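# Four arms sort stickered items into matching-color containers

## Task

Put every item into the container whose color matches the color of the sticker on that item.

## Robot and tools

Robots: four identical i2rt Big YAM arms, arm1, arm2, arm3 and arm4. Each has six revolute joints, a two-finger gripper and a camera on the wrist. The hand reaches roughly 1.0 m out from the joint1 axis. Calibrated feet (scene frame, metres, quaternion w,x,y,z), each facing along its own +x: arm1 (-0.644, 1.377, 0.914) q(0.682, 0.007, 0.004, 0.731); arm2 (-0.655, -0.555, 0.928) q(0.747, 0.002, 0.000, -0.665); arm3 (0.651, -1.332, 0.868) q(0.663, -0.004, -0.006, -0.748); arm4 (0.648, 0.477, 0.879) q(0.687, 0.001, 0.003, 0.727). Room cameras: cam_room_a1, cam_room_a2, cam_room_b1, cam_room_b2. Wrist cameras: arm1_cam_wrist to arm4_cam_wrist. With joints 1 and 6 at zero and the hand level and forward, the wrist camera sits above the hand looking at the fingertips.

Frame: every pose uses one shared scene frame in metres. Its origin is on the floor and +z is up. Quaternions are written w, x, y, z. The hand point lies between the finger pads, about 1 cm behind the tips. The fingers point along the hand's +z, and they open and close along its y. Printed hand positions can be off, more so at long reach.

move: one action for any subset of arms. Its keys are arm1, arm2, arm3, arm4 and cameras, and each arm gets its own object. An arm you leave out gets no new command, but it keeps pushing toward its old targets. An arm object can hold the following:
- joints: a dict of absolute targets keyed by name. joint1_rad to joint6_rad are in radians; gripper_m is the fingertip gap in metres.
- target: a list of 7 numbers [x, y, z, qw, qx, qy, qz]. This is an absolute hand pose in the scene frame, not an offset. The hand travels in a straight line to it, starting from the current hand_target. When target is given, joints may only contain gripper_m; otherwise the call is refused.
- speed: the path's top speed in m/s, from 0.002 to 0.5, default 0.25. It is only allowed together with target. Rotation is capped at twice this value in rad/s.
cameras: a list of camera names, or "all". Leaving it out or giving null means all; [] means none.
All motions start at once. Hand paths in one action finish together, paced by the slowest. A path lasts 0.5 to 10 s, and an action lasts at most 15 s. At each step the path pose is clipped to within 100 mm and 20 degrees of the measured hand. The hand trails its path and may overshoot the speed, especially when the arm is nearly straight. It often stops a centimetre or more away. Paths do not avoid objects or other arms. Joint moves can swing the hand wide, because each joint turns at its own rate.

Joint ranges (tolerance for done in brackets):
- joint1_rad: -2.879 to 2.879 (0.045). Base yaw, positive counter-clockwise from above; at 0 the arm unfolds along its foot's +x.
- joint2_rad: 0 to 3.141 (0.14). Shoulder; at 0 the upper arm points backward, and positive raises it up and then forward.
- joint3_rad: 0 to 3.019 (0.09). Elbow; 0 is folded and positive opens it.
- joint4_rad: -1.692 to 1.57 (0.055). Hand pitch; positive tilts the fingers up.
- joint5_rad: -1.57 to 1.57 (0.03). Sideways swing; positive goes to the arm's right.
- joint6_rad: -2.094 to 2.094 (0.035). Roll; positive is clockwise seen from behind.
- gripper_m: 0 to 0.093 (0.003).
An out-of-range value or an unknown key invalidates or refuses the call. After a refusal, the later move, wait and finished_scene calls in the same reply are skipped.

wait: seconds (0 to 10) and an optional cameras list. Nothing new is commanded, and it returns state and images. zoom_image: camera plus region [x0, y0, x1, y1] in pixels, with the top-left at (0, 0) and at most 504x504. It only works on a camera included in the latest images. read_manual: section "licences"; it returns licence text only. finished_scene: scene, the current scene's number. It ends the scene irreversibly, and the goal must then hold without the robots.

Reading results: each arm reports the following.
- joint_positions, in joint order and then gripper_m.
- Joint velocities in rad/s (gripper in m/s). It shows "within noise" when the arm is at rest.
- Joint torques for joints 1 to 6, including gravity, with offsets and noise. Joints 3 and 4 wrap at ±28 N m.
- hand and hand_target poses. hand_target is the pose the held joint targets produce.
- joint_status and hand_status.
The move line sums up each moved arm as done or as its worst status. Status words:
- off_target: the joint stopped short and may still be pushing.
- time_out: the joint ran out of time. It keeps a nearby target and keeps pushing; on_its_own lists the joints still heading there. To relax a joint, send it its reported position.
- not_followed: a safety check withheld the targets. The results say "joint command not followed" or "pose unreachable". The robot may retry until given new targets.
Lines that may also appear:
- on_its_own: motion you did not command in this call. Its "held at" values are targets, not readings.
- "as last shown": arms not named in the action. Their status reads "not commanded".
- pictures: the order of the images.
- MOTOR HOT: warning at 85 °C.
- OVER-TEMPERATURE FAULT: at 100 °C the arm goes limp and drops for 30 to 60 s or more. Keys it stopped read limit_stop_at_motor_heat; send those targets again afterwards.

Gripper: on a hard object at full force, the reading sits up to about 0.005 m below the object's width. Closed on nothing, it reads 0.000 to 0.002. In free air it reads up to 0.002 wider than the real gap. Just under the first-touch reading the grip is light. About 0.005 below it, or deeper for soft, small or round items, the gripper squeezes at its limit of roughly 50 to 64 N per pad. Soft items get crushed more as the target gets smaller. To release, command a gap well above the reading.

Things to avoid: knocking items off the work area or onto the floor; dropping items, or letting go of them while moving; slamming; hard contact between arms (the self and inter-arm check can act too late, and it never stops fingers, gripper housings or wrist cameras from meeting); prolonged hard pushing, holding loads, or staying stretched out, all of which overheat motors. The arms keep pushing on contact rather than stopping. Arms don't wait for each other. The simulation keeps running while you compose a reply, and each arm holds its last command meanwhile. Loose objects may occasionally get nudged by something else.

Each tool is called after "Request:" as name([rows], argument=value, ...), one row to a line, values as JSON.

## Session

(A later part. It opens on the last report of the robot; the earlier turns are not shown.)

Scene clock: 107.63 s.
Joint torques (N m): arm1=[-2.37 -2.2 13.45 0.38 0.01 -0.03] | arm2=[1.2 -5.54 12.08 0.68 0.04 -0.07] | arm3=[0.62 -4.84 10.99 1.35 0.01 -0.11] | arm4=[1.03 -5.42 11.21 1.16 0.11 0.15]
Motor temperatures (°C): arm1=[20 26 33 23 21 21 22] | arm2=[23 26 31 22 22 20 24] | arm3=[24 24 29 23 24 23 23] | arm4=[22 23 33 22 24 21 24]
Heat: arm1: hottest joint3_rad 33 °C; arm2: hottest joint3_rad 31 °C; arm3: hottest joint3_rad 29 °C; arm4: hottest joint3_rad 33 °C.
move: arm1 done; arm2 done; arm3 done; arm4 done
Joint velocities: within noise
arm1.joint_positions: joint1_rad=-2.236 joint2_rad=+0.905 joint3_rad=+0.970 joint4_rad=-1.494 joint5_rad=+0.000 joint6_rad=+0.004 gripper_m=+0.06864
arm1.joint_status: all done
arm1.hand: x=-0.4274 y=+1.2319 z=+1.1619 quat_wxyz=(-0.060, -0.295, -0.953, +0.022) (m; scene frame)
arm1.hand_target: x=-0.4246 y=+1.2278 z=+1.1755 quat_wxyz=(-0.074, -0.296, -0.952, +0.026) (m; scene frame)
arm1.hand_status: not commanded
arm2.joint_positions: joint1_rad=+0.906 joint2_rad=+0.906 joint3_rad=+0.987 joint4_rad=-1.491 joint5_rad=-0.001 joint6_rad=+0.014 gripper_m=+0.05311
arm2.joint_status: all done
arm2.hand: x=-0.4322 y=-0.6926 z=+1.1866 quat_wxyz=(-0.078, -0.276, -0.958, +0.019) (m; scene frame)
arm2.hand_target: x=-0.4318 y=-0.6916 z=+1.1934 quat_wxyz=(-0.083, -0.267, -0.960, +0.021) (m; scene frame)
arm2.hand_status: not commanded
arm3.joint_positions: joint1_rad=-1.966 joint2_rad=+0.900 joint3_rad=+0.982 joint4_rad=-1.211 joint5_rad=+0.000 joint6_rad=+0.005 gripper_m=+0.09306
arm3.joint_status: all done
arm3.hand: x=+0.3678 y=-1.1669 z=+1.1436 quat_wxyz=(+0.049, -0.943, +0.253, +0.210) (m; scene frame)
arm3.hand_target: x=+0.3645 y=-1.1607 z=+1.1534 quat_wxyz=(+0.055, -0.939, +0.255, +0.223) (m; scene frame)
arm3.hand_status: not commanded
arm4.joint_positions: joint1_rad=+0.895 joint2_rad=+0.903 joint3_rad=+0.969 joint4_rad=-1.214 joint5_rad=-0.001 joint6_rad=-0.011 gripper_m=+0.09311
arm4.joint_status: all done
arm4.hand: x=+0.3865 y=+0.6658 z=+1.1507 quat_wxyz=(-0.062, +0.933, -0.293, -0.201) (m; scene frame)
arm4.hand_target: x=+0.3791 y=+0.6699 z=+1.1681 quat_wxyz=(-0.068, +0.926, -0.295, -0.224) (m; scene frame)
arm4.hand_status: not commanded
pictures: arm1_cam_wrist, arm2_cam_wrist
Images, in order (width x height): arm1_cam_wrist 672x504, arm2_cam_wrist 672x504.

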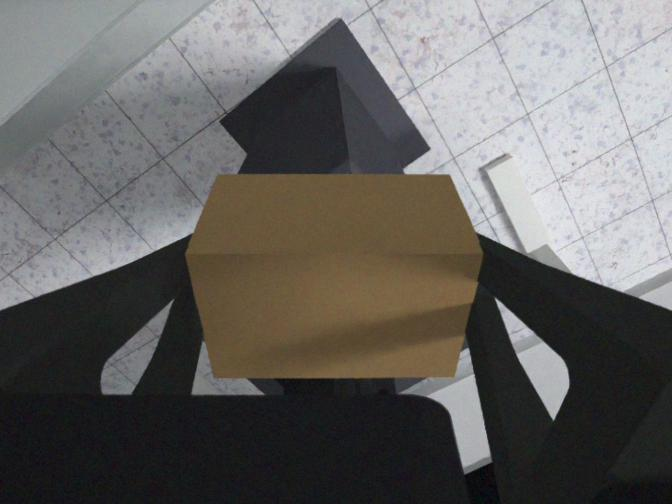

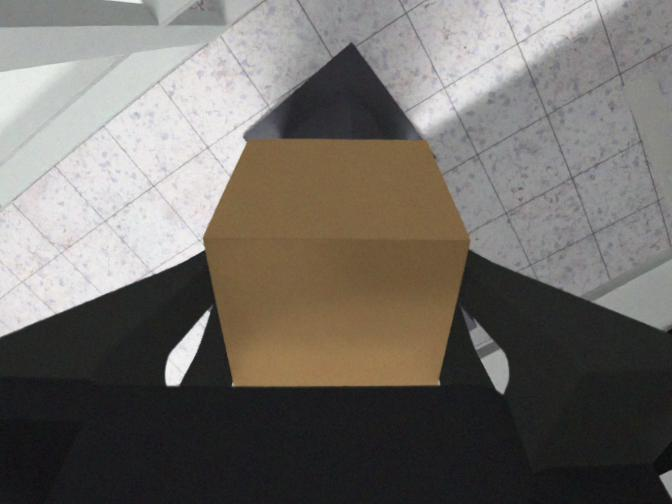

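Request:
move(arm1={"target":[-0.04,0.955,1.085,0,0.299,0.954,0],"speed":0.3}, arm2={"target":[-0.019,-0.933,1.085,0,0.2651,0.9642,0],"speed":0.3}, cameras=[])

Request:
move(arm1={"target":[-0.04,0.955,1.014,0,0.299,0.954,0],"speed":0.07}, arm2={"target":[-0.019,-0.933,1.005,0,0.2651,0.9642,0],"speed":0.07}, cameras=["arm2_cam_wrist"])

Scene clock: 118.40 s.
Joint torques (N m): arm1=[-2.96 -21.42 16.14 0.12 -0.08 -0.06] | arm2=[1.61 -25.88 15.75 0.31 0.15 -0.04] | arm3=[0.56 -4.89 11.08 1.32 0.02 -0.1] | arm4=[1.32 -5.25 11.21 1.16 0.11 0.17]
Motor temperatures (°C): arm1=[20 25 34 23 21 21 22] | arm2=[23 26 32 22 22 20 24] | arm3=[24 24 30 23 24 23 23] | arm4=[22 23 33 22 24 21 24]
Heat: arm1: hottest joint3_rad 34 °C; arm2: hottest joint3_rad 32 °C; arm3: hottest joint3_rad 30 °C; arm4: hottest joint3_rad 33 °C.
move: arm1 off_target; arm2 off_target
Joint velocities: within noise
arm1.joint_positions: joint1_rad=-2.241 joint2_rad=+2.367 joint3_rad=+2.501 joint4_rad=-1.686 joint5_rad=-0.005 joint6_rad=+0.002 gripper_m=+0.06864
arm1.joint_status: not commanded
arm1.hand: x=-0.0449 y=+0.9681 z=+1.0560 quat_wxyz=(-0.002, -0.297, -0.955, +0.002) (m; scene frame)
arm1.hand_target: x=-0.0419 y=+0.9563 z=+1.0846 quat_wxyz=(-0.031, -0.299, -0.954, +0.010) (m; scene frame)
arm1.hand_status: off_target (0.032 m and 0.4 deg from the pose sent, 0.482 m and 7.3 deg at the start; a joint's target at an end of its range on 25 of 76 steps)
arm2.joint_positions: joint1_rad=+0.911 joint2_rad=+2.383 joint3_rad=+2.513 joint4_rad=-1.671 joint5_rad=+0.000 joint6_rad=+0.014 gripper_m=+0.05311
arm2.joint_status: not commanded
arm2.hand: x=-0.0311 y=-0.9331 z=+1.0731 quat_wxyz=(-0.015, -0.275, -0.961, +0.002) (m; scene frame)
arm2.hand_target: x=-0.0201 y=-0.9322 z=+1.0846 quat_wxyz=(-0.030, -0.265, -0.964, +0.008) (m; scene frame)
arm2.hand_status: off_target (0.017 m and 2.1 deg from the pose sent, 0.489 m and 9.3 deg at the start; a joint's target at an end of its range on 24 of 76 steps)
arm3, arm4: as last shown
pictures: none
No camera images: "cameras" was empty.

Scene clock: 120.10 s.
Joint torques (N m): arm1=[-2.96 -20.48 10.89 0.8 0 -0.01] | arm2=[1.73 -24.88 10.26 1.24 0.15 -0.05] | arm3=[0.62 -4.89 11.08 1.36 0.03 -0.1] | arm4=[0.97 -5.42 11.28 1.03 0.11 0.14]
Motor temperatures (°C): arm1=[20 25 34 23 21 21 22] | arm2=[23 26 32 22 22 20 24] | arm3=[24 24 30 23 24 23 23] | arm4=[22 23 33 22 24 21 24]
Heat: arm1: hottest joint3_rad 34 °C; arm2: hottest joint3_rad 32 °C; arm3: hottest joint3_rad 30 °C; arm4: hottest joint3_rad 33 °C.
move: arm1 off_target; arm2 off_target
Joint velocities: within noise
arm1.joint_positions: joint1_rad=-2.242 joint2_rad=+2.404 joint3_rad=+2.480 joint4_rad=-1.634 joint5_rad=-0.006 joint6_rad=+0.002 gripper_m=+0.06864
arm1.joint_status: not commanded
arm1.hand: x=-0.0388 y=+0.9626 z=+1.0218 quat_wxyz=(+0.000, -0.298, -0.955, +0.000) (m; scene frame)
arm1.hand_target: x=-0.0402 y=+0.9551 z=+1.0141 quat_wxyz=(+0.000, -0.299, -0.954, +0.000) (m; scene frame)
arm1.hand_status: off_target (0.011 m and 0.2 deg from the pose sent, 0.044 m and 0.4 deg at the start)
arm2.joint_positions: joint1_rad=+0.911 joint2_rad=+2.418 joint3_rad=+2.465 joint4_rad=-1.592 joint5_rad=+0.000 joint6_rad=+0.014 gripper_m=+0.05311
arm2.joint_status: not commanded
arm2.hand: x=-0.0235 y=-0.9376 z=+1.0305 quat_wxyz=(-0.013, -0.275, -0.961, +0.002) (m; scene frame)
arm2.hand_target: x=-0.0198 y=-0.9326 z=+1.0051 quat_wxyz=(+0.000, -0.265, -0.964, +0.000) (m; scene frame)
arm2.hand_status: off_target (0.026 m and 1.9 deg from the pose sent, 0.069 m and 2.1 deg at the start)
arm3, arm4: as last shown
pictures: arm2_cam_wrist
Images, in order (width x height): arm2_cam_wrist 672x504.

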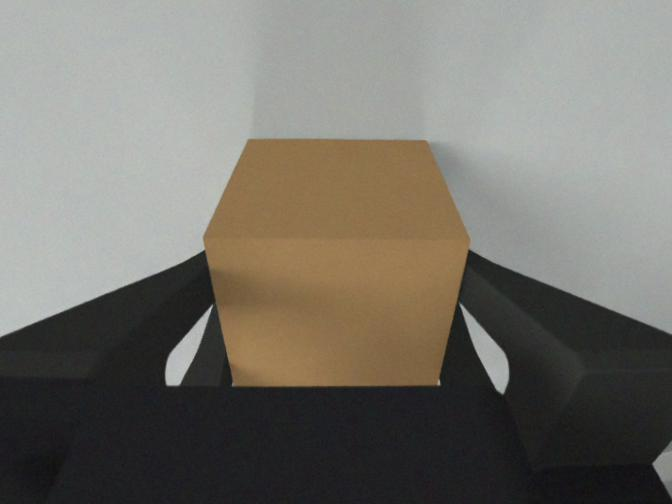

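Request:
move(arm1={"target":[-0.04,0.955,1.002,0,0.299,0.954,0],"speed":0.06}, arm2={"target":[-0.019,-0.933,0.992,0,0.2651,0.9642,0],"speed":0.06}, cameras=[])

Request:
move(arm1={"joints":{"gripper_m":0.078}}, arm2={"joints":{"gripper_m":0.062}}, cameras=[])

Scene clock: 151.67 s.
Joint torques (N m): arm1=[-2.43 -20.54 8.81 1.5 0 -0.05] | arm2=[1.55 -24.7 8.44 1.83 0.09 -0.04] | arm3=[0.62 -4.89 11.03 1.35 0.01 -0.1] | arm4=[1.67 -5.25 11.15 1.16 0.12 0.12]
Motor temperatures (°C): arm1=[20 25 33 23 21 21 22] | arm2=[23 26 33 22 22 20 24] | arm3=[24 24 32 23 24 23 23] | arm4=[22 22 34 22 24 21 24]
Heat: arm1: hottest joint3_rad 33 °C; arm2: hottest joint3_rad 33 °C; arm3: hottest joint3_rad 32 °C; arm4: hottest joint3_rad 34 °C.
move: arm1 off_target; arm2 off_target
Joint velocities: within noise
arm1.joint_positions: joint1_rad=-2.242 joint2_rad=+2.398 joint3_rad=+2.466 joint4_rad=-1.621 joint5_rad=-0.006 joint6_rad=+0.002 gripper_m=+0.06864
arm1.joint_status: not commanded
arm1.hand: x=-0.0386 y=+0.9624 z=+1.0203 quat_wxyz=(-0.002, -0.298, -0.955, +0.001) (m; scene frame)
arm1.hand_target: x=-0.0405 y=+0.9553 z=+1.0022 quat_wxyz=(+0.000, -0.299, -0.954, +0.000) (m; scene frame)
arm1.hand_status: off_target (0.020 m and 0.3 deg from the pose sent, 0.021 m and 0.2 deg at the start)
arm2.joint_positions: joint1_rad=+0.911 joint2_rad=+2.418 joint3_rad=+2.452 joint4_rad=-1.573 joint5_rad=+0.001 joint6_rad=+0.014 gripper_m=+0.05311
arm2.joint_status: not commanded
arm2.hand: x=-0.0216 y=-0.9383 z=+1.0259 quat_wxyz=(-0.016, -0.275, -0.961, +0.003) (m; scene frame)
arm2.hand_target: x=-0.0201 y=-0.9323 z=+0.9924 quat_wxyz=(+0.000, -0.265, -0.964, +0.000) (m; scene frame)
arm2.hand_status: off_target (0.034 m and 2.2 deg from the pose sent, 0.039 m and 1.9 deg at the start)
arm3, arm4: as last shown
pictures: none
No camera images: "cameras" was empty.

Scene clock: 152.23 s.
Joint torques (N m): arm1=[-2.84 -20.54 10.7 0.95 0.03 -0.05] | arm2=[1.61 -24.59 9.73 1.33 0.09 -0.05] | arm3=[0.56 -4.84 11.06 1.35 0.01 -0.11] | arm4=[1.14 -5.01 11.23 1.21 0.13 0.14]
Motor temperatures (°C): arm1=[20 26 33 23 21 21 22] | arm2=[23 26 33 22 22 20 24] | arm3=[24 24 32 23 24 23 23] | arm4=[22 22 34 22 24 21 24]
Heat: arm1: hottest joint3_rad 33 °C; arm2: hottest joint3_rad 33 °C; arm3: hottest joint3_rad 32 °C; arm4: hottest joint3_rad 34 °C.
move: arm1 done; arm2 done
Joint velocities: within noise
arm1.joint_positions: joint1_rad=-2.242 joint2_rad=+2.401 joint3_rad=+2.445 joint4_rad=-1.602 joint5_rad=-0.007 joint6_rad=+0.002 gripper_m=+0.07796
arm1.joint_status: all done
arm1.hand: x=-0.0390 y=+0.9627 z=+1.0106 quat_wxyz=(+0.001, -0.298, -0.955, +0.000) (m; scene frame)
arm1.hand_target: x=-0.0405 y=+0.9553 z=+1.0022 quat_wxyz=(+0.000, -0.299, -0.954, +0.000) (m; scene frame)
arm1.hand_status: not commanded
arm2.joint_positions: joint1_rad=+0.911 joint2_rad=+2.418 joint3_rad=+2.437 joint4_rad=-1.562 joint5_rad=+0.001 joint6_rad=+0.014 gripper_m=+0.06193
arm2.joint_status: all done
arm2.hand: x=-0.0223 y=-0.9379 z=+1.0201 quat_wxyz=(-0.014, -0.275, -0.961, +0.003) (m; scene frame)
arm2.hand_target: x=-0.0201 y=-0.9323 z=+0.9925 quat_wxyz=(+0.000, -0.265, -0.964, +0.000) (m; scene frame)
arm2.hand_status: not commanded
arm3, arm4: as last shown
pictures: none
No camera images: "cameras" was empty.

Request:
move(arm1={"joints":{"gripper_m":0.093}}, arm2={"joints":{"gripper_m":0.093}}, cameras=[])

Request:
move(arm1={"target":[-0.045,0.96,1.11,0,0.299,0.954,0],"speed":0.3}, arm2={"target":[-0.025,-0.938,1.11,0,0.2651,0.9642,0],"speed":0.3}, cameras=[])

Request:
move(arm1={"joints":{"joint2_rad":0.9,"joint3_rad":1.0,"joint4_rad":-1.5}}, arm2={"joints":{"joint2_rad":0.9,"joint3_rad":1.0,"joint4_rad":-1.5}}, cameras=[])

Request:
move(arm3={"target":[-0.035,-0.953,1.105,0.0687,-0.9312,0.2565,0.2495],"speed":0.35}, arm4={"target":[-0.02,0.965,1.085,0.0778,-0.9212,0.2905,0.2468],"speed":0.35}, cameras=["arm3_cam_wrist","arm4_cam_wrist"])

Scene clock: 157.97 s.
Joint torques (N m): arm1=[-2.26 -20.07 10.65 0.8 0.01 -0.02] | arm2=[1.49 -24.76 9.73 1.36 0.09 -0.04] | arm3=[0.56 -4.95 11.07 1.33 0.02 -0.1] | arm4=[1.08 -5.19 11.22 1.17 0.11 0.15]
Motor temperatures (°C): arm1=[20 26 34 23 21 21 22] | arm2=[23 26 32 22 22 20 24] | arm3=[24 24 32 23 24 23 23] | arm4=[22 22 34 22 24 21 24]
Heat: arm1: hottest joint3_rad 34 °C; arm2: hottest joint3_rad 32 °C; arm3: hottest joint3_rad 32 °C; arm4: hottest joint3_rad 34 °C.
move: arm1 done; arm2 done
Joint velocities: within noise
arm1.joint_positions: joint1_rad=-2.242 joint2_rad=+2.401 joint3_rad=+2.445 joint4_rad=-1.602 joint5_rad=-0.007 joint6_rad=+0.002 gripper_m=+0.09294
arm1.joint_status: all done
arm1.hand: x=-0.0390 y=+0.9627 z=+1.0106 quat_wxyz=(+0.001, -0.298, -0.955, +0.000) (m; scene frame)
arm1.hand_target: x=-0.0405 y=+0.9553 z=+1.0022 quat_wxyz=(+0.000, -0.299, -0.954, +0.000) (m; scene frame)
arm1.hand_status: not commanded
arm2.joint_positions: joint1_rad=+0.911 joint2_rad=+2.418 joint3_rad=+2.437 joint4_rad=-1.562 joint5_rad=+0.001 joint6_rad=+0.014 gripper_m=+0.09290
arm2.joint_status: all done
arm2.hand: x=-0.0223 y=-0.9379 z=+1.0201 quat_wxyz=(-0.014, -0.275, -0.961, +0.003) (m; scene frame)
arm2.hand_target: x=-0.0201 y=-0.9323 z=+0.9925 quat_wxyz=(+0.000, -0.265, -0.964, +0.000) (m; scene frame)
arm2.hand_status: not commanded
arm3, arm4: as last shown
pictures: none
No camera images: "cameras" was empty.

Scene clock: 159.17 s.
Joint torques (N m): arm1=[-2.32 -22.24 14.9 0.18 -0.04 -0.04] | arm2=[0.79 -27.16 14.79 0.29 0.07 -0.09] | arm3=[0.56 -4.84 11.04 1.33 0.02 -0.09] | arm4=[0.97 -5.01 11.18 1.1 0.12 0.15]
Motor temperatures (°C): arm1=[20 27 34 23 21 21 22] | arm2=[23 26 32 22 22 20 24] | arm3=[24 24 32 23 24 23 23] | arm4=[22 22 34 22 24 21 24]
Heat: arm1: hottest joint3_rad 34 °C; arm2: hottest joint3_rad 32 °C; arm3: hottest joint3_rad 32 °C; arm4: hottest joint3_rad 34 °C.
move: arm1 off_target; arm2 off_target
Joint velocities: within noise
arm1.joint_positions: joint1_rad=-2.242 joint2_rad=+2.322 joint3_rad=+2.491 joint4_rad=-1.686 joint5_rad=-0.007 joint6_rad=+0.002 gripper_m=+0.09294
arm1.joint_status: not commanded
arm1.hand: x=-0.0479 y=+0.9694 z=+1.0836 quat_wxyz=(-0.019, -0.297, -0.955, +0.006) (m; scene frame)
arm1.hand_target: x=-0.0464 y=+0.9610 z=+1.1095 quat_wxyz=(-0.043, -0.299, -0.953, +0.013) (m; scene frame)
arm1.hand_status: off_target (0.028 m and 2.3 deg from the pose sent, 0.100 m and 0.2 deg at the start; a joint's target at an end of its range on 29 of 36 steps)
arm2.joint_positions: joint1_rad=+0.911 joint2_rad=+2.362 joint3_rad=+2.518 joint4_rad=-1.671 joint5_rad=+0.001 joint6_rad=+0.008 gripper_m=+0.09290
arm2.joint_status: not commanded
arm2.hand: x=-0.0305 y=-0.9332 z=+1.0903 quat_wxyz=(-0.027, -0.272, -0.962, +0.006) (m; scene frame)
arm2.hand_target: x=-0.0261 y=-0.9371 z=+1.1094 quat_wxyz=(-0.045, -0.265, -0.963, +0.012) (m; scene frame)
arm2.hand_status: off_target (0.021 m and 3.3 deg from the pose sent, 0.090 m and 2.0 deg at the start; a joint's target at an end of its range on 28 of 36 steps)
arm3, arm4: as last shown
pictures: none
No camera images: "cameras" was empty.

Scene clock: 161.07 s.
Joint torques (N m): arm1=[-2.55 -2.61 12.4 0.61 0.01 -0.02] | arm2=[0.62 -5.54 11.26 1.11 0.04 -0.06] | arm3=[0.44 -4.89 11.06 1.36 0.02 -0.11] | arm4=[1.32 -5.07 11.26 1.11 0.11 0.13]
Motor temperatures (°C): arm1=[20 27 34 23 21 21 22] | arm2=[23 27 32 22 22 20 24] | arm3=[24 23 32 23 24 23 23] | arm4=[22 22 34 22 24 21 24]
Heat: arm1: hottest joint3_rad 34 °C; arm2: hottest joint3_rad 32 °C; arm3: hottest joint3_rad 32 °C; arm4: hottest joint3_rad 34 °C.
move: arm1 done; arm2 done
Joint velocities: within noise
arm1.joint_positions: joint1_rad=-2.244 joint2_rad=+0.910 joint3_rad=+0.981 joint4_rad=-1.503 joint5_rad=-0.007 joint6_rad=+0.002 gripper_m=+0.09294
arm1.joint_status: all done
arm1.hand: x=-0.4270 y=+1.2307 z=+1.1652 quat_wxyz=(-0.060, -0.297, -0.953, +0.018) (m; scene frame)
arm1.hand_target: x=-0.4252 y=+1.2271 z=+1.1755 quat_wxyz=(-0.075, -0.298, -0.951, +0.024) (m; scene frame)
arm1.hand_status: not commanded
arm2.joint_positions: joint1_rad=+0.911 joint2_rad=+0.907 joint3_rad=+0.996 joint4_rad=-1.502 joint5_rad=+0.002 joint6_rad=+0.006 gripper_m=+0.09290
arm2.joint_status: all done
arm2.hand: x=-0.4324 y=-0.6918 z=+1.1901 quat_wxyz=(-0.077, -0.270, -0.959, +0.020) (m; scene frame)
arm2.hand_target: x=-0.4324 y=-0.6922 z=+1.1934 quat_wxyz=(-0.082, -0.265, -0.961, +0.023) (m; scene frame)
arm2.hand_status: not commanded
arm3, arm4: as last shown
pictures: none
No camera images: "cameras" was empty.

Scene clock: 163.53 s.
Joint torques (N m): arm1=[-2.67 -2.32 12.49 0.65 0.05 -0.03] | arm2=[0.67 -5.71 11.23 1.13 0.03 -0.06] | arm3=[2.37 -24.88 14.37 0.62 0.12 0.03] | arm4=[-0.09 -26.11 12.92 0.39 -0.03 -0.02]
Motor temperatures (°C): arm1=[20 27 34 23 21 21 22] | arm2=[23 27 32 22 22 20 24] | arm3=[24 24 32 23 24 23 23] | arm4=[22 22 35 22 24 21 24]
Heat: arm1: hottest joint3_rad 34 °C; arm2: hottest joint3_rad 32 °C; arm3: hottest joint3_rad 32 °C; arm4: hottest joint3_rad 35 °C.
move: arm3 off_target; arm4 off_target
Joint velocities: within noise
arm1, arm2: as last shown
arm3.joint_positions: joint1_rad=-1.958 joint2_rad=+2.105 joint3_rad=+2.149 joint4_rad=-1.124 joint5_rad=+0.029 joint6_rad=+0.025 gripper_m=+0.09306
arm3.joint_status: not commanded
arm3.hand: x=-0.0200 y=-0.9491 z=+1.0832 quat_wxyz=(+0.065, -0.935, +0.260, +0.230) (m; scene frame)
arm3.hand_target: x=-0.0338 y=-0.9537 z=+1.1051 quat_wxyz=(+0.069, -0.931, +0.256, +0.250) (m; scene frame)
arm3.hand_status: off_target (0.027 m and 2.3 deg from the pose sent, 0.458 m and 5.3 deg at the start)
arm4.joint_positions: joint1_rad=+0.893 joint2_rad=+2.279 joint3_rad=+2.378 joint4_rad=-1.167 joint5_rad=-0.001 joint6_rad=-0.011 gripper_m=+0.09311
arm4.joint_status: not commanded
arm4.hand: x=-0.0163 y=+0.9549 z=+1.0771 quat_wxyz=(-0.075, +0.923, -0.291, -0.239) (m; scene frame)
arm4.hand_target: x=-0.0195 y=+0.9645 z=+1.0849 quat_wxyz=(-0.078, +0.921, -0.290, -0.248) (m; scene frame)
arm4.hand_status: off_target (0.013 m and 1.1 deg from the pose sent, 0.509 m and 5.7 deg at the start)
pictures: arm3_cam_wrist, arm4_cam_wrist
Images, in order (width x height): arm3_cam_wrist 672x504, arm4_cam_wrist 672x504.

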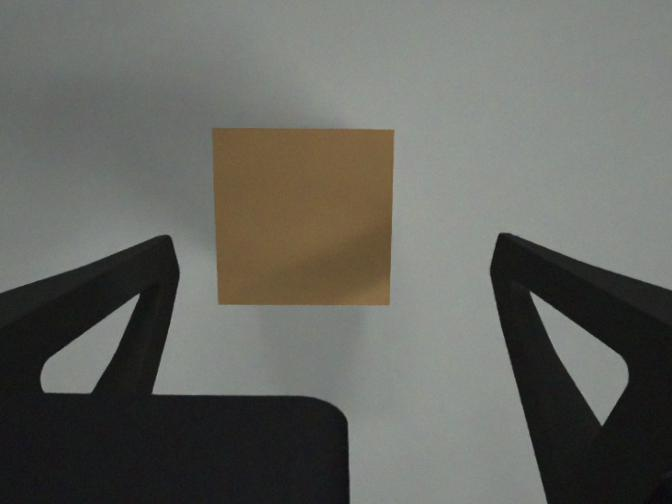

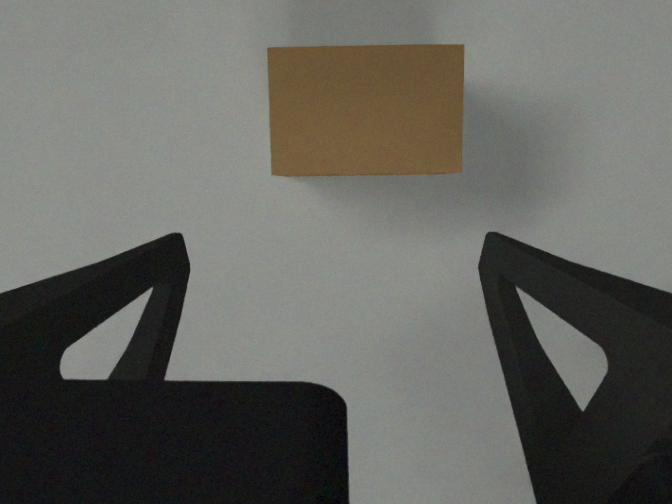

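Request:
move(arm3={"target":[-0.043,-0.958,1.03,0.0687,-0.9312,0.2565,0.2495],"speed":0.14}, arm4={"target":[-0.056,1.001,1.065,0.0778,-0.9212,0.2905,0.2468],"speed":0.14}, cameras=["arm3_cam_wrist","arm4_cam_wrist"])

Scene clock: 173.70 s.
Joint torques (N m): arm1=[-2.08 -2.43 12.37 0.75 0.01 0.01] | arm2=[0.79 -5.83 11.25 1.1 0.04 -0.05] | arm3=[2.43 -24.18 9.5 1.61 0.13 0.02] | arm4=[0.32 -29.45 12.6 0.5 -0.05 -0.07]
Motor temperatures (°C): arm1=[20 26 35 23 21 21 22] | arm2=[23 26 32 22 22 20 24] | arm3=[24 24 33 23 24 23 23] | arm4=[22 23 37 22 24 21 24]
Heat: arm1: hottest joint3_rad 35 °C; arm2: hottest joint3_rad 32 °C; arm3: hottest joint3_rad 33 °C; arm4: hottest joint3_rad 37 °C.
move: arm3 off_target; arm4 done
Joint velocities: within noise
arm1, arm2: as last shown
arm3.joint_positions: joint1_rad=-1.946 joint2_rad=+2.122 joint3_rad=+2.049 joint4_rad=-0.967 joint5_rad=+0.035 joint6_rad=+0.034 gripper_m=+0.09306
arm3.joint_status: not commanded
arm3.hand: x=-0.0352 y=-0.9507 z=+1.0395 quat_wxyz=(+0.070, -0.930, +0.259, +0.250) (m; scene frame)
arm3.hand_target: x=-0.0427 y=-0.9582 z=+1.0300 quat_wxyz=(+0.069, -0.931, +0.256, +0.249) (m; scene frame)
arm3.hand_status: off_target (0.014 m and 0.3 deg from the pose sent, 0.059 m and 2.3 deg at the start)
arm4.joint_positions: joint1_rad=+0.880 joint2_rad=+2.580 joint3_rad=+2.876 joint4_rad=-1.317 joint5_rad=-0.006 joint6_rad=-0.014 gripper_m=+0.09311
arm4.joint_status: not commanded
arm4.hand: x=-0.0542 y=+0.9944 z=+1.0573 quat_wxyz=(-0.081, +0.916, -0.293, -0.260) (m; scene frame)
arm4.hand_target: x=-0.0547 y=+1.0002 z=+1.0646 quat_wxyz=(-0.086, +0.915, -0.289, -0.270) (m; scene frame)
arm4.hand_status: done (0.010 m and 1.7 deg from the pose sent, 0.062 m and 1.0 deg at the start; a joint's target at an end of its range on 23 of 43 steps)
pictures: arm3_cam_wrist, arm4_cam_wrist
Images, in order (width x height): arm3_cam_wrist 672x504, arm4_cam_wrist 672x504.

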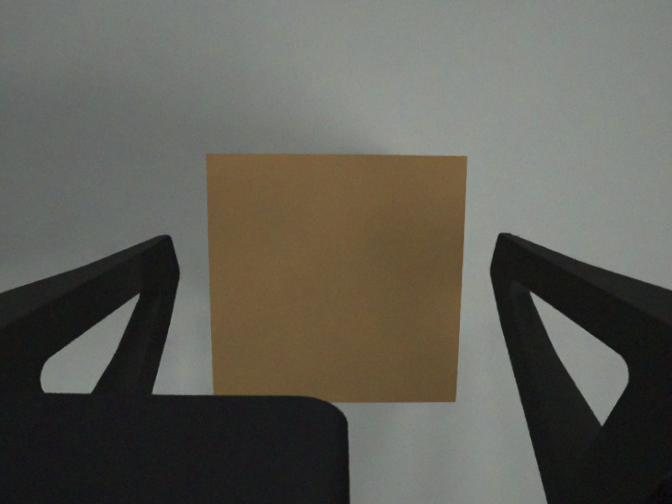

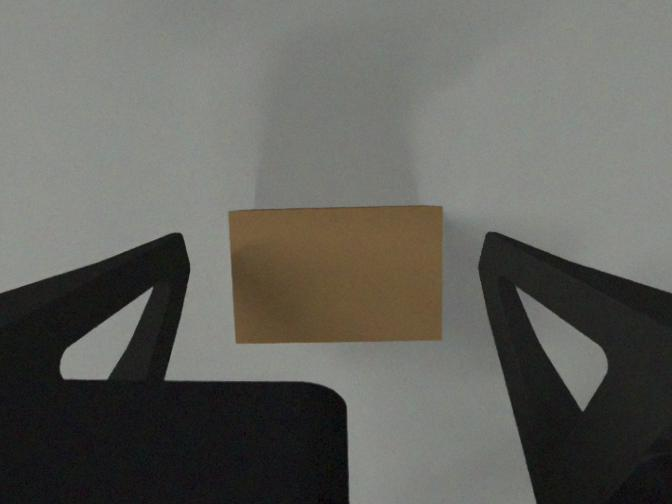

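Request:
move(arm3={"joints":{"gripper_m":0.045}}, arm4={"target":[-0.052,0.997,1.018,0.0778,-0.9212,0.2905,0.2468],"speed":0.14}, cameras=["arm4_cam_wrist"])

Scene clock: 180.13 s.
Joint torques (N m): arm1=[-2.37 -2.37 12.63 0.69 0.04 -0.03] | arm2=[0.79 -5.66 11.25 1.11 0.04 -0.05] | arm3=[2.49 -24.53 9.4 1.59 0.13 0.02] | arm4=[0.26 -31.38 8.65 1.35 -0.03 -0.01]
Motor temperatures (°C): arm1=[20 26 35 23 21 21 22] | arm2=[23 26 32 22 22 20 23] | arm3=[24 25 33 23 24 23 23] | arm4=[22 25 37 22 24 21 24]
Heat: arm1: hottest joint3_rad 35 °C; arm2: hottest joint3_rad 32 °C; arm3: hottest joint3_rad 33 °C; arm4: hottest joint3_rad 37 °C.
move: arm3 off_target; arm4 done
Joint velocities: within noise
arm1, arm2: as last shown
arm3.joint_positions: joint1_rad=-1.946 joint2_rad=+2.122 joint3_rad=+2.049 joint4_rad=-0.966 joint5_rad=+0.035 joint6_rad=+0.035 gripper_m=+0.05295
arm3.joint_status: gripper_m off_target (ended at +0.05298, target +0.04500)
arm3.hand: x=-0.0352 y=-0.9506 z=+1.0396 quat_wxyz=(+0.070, -0.930, +0.259, +0.250) (m; scene frame)
arm3.hand_target: x=-0.0427 y=-0.9582 z=+1.0301 quat_wxyz=(+0.069, -0.931, +0.256, +0.250) (m; scene frame)
arm3.hand_status: not commanded
arm4.joint_positions: joint1_rad=+0.883 joint2_rad=+2.549 joint3_rad=+2.711 joint4_rad=-1.230 joint5_rad=-0.007 joint6_rad=-0.018 gripper_m=+0.09306
arm4.joint_status: not commanded
arm4.hand: x=-0.0537 y=+0.9903 z=+1.0127 quat_wxyz=(-0.074, +0.923, -0.292, -0.239) (m; scene frame)
arm4.hand_target: x=-0.0519 y=+0.9969 z=+1.0180 quat_wxyz=(-0.078, +0.921, -0.291, -0.246) (m; scene frame)
arm4.hand_status: done (0.009 m and 1.1 deg from the pose sent, 0.039 m and 1.7 deg at the start)
pictures: arm4_cam_wrist
Images, in order (width x height): arm4_cam_wrist 672x504.

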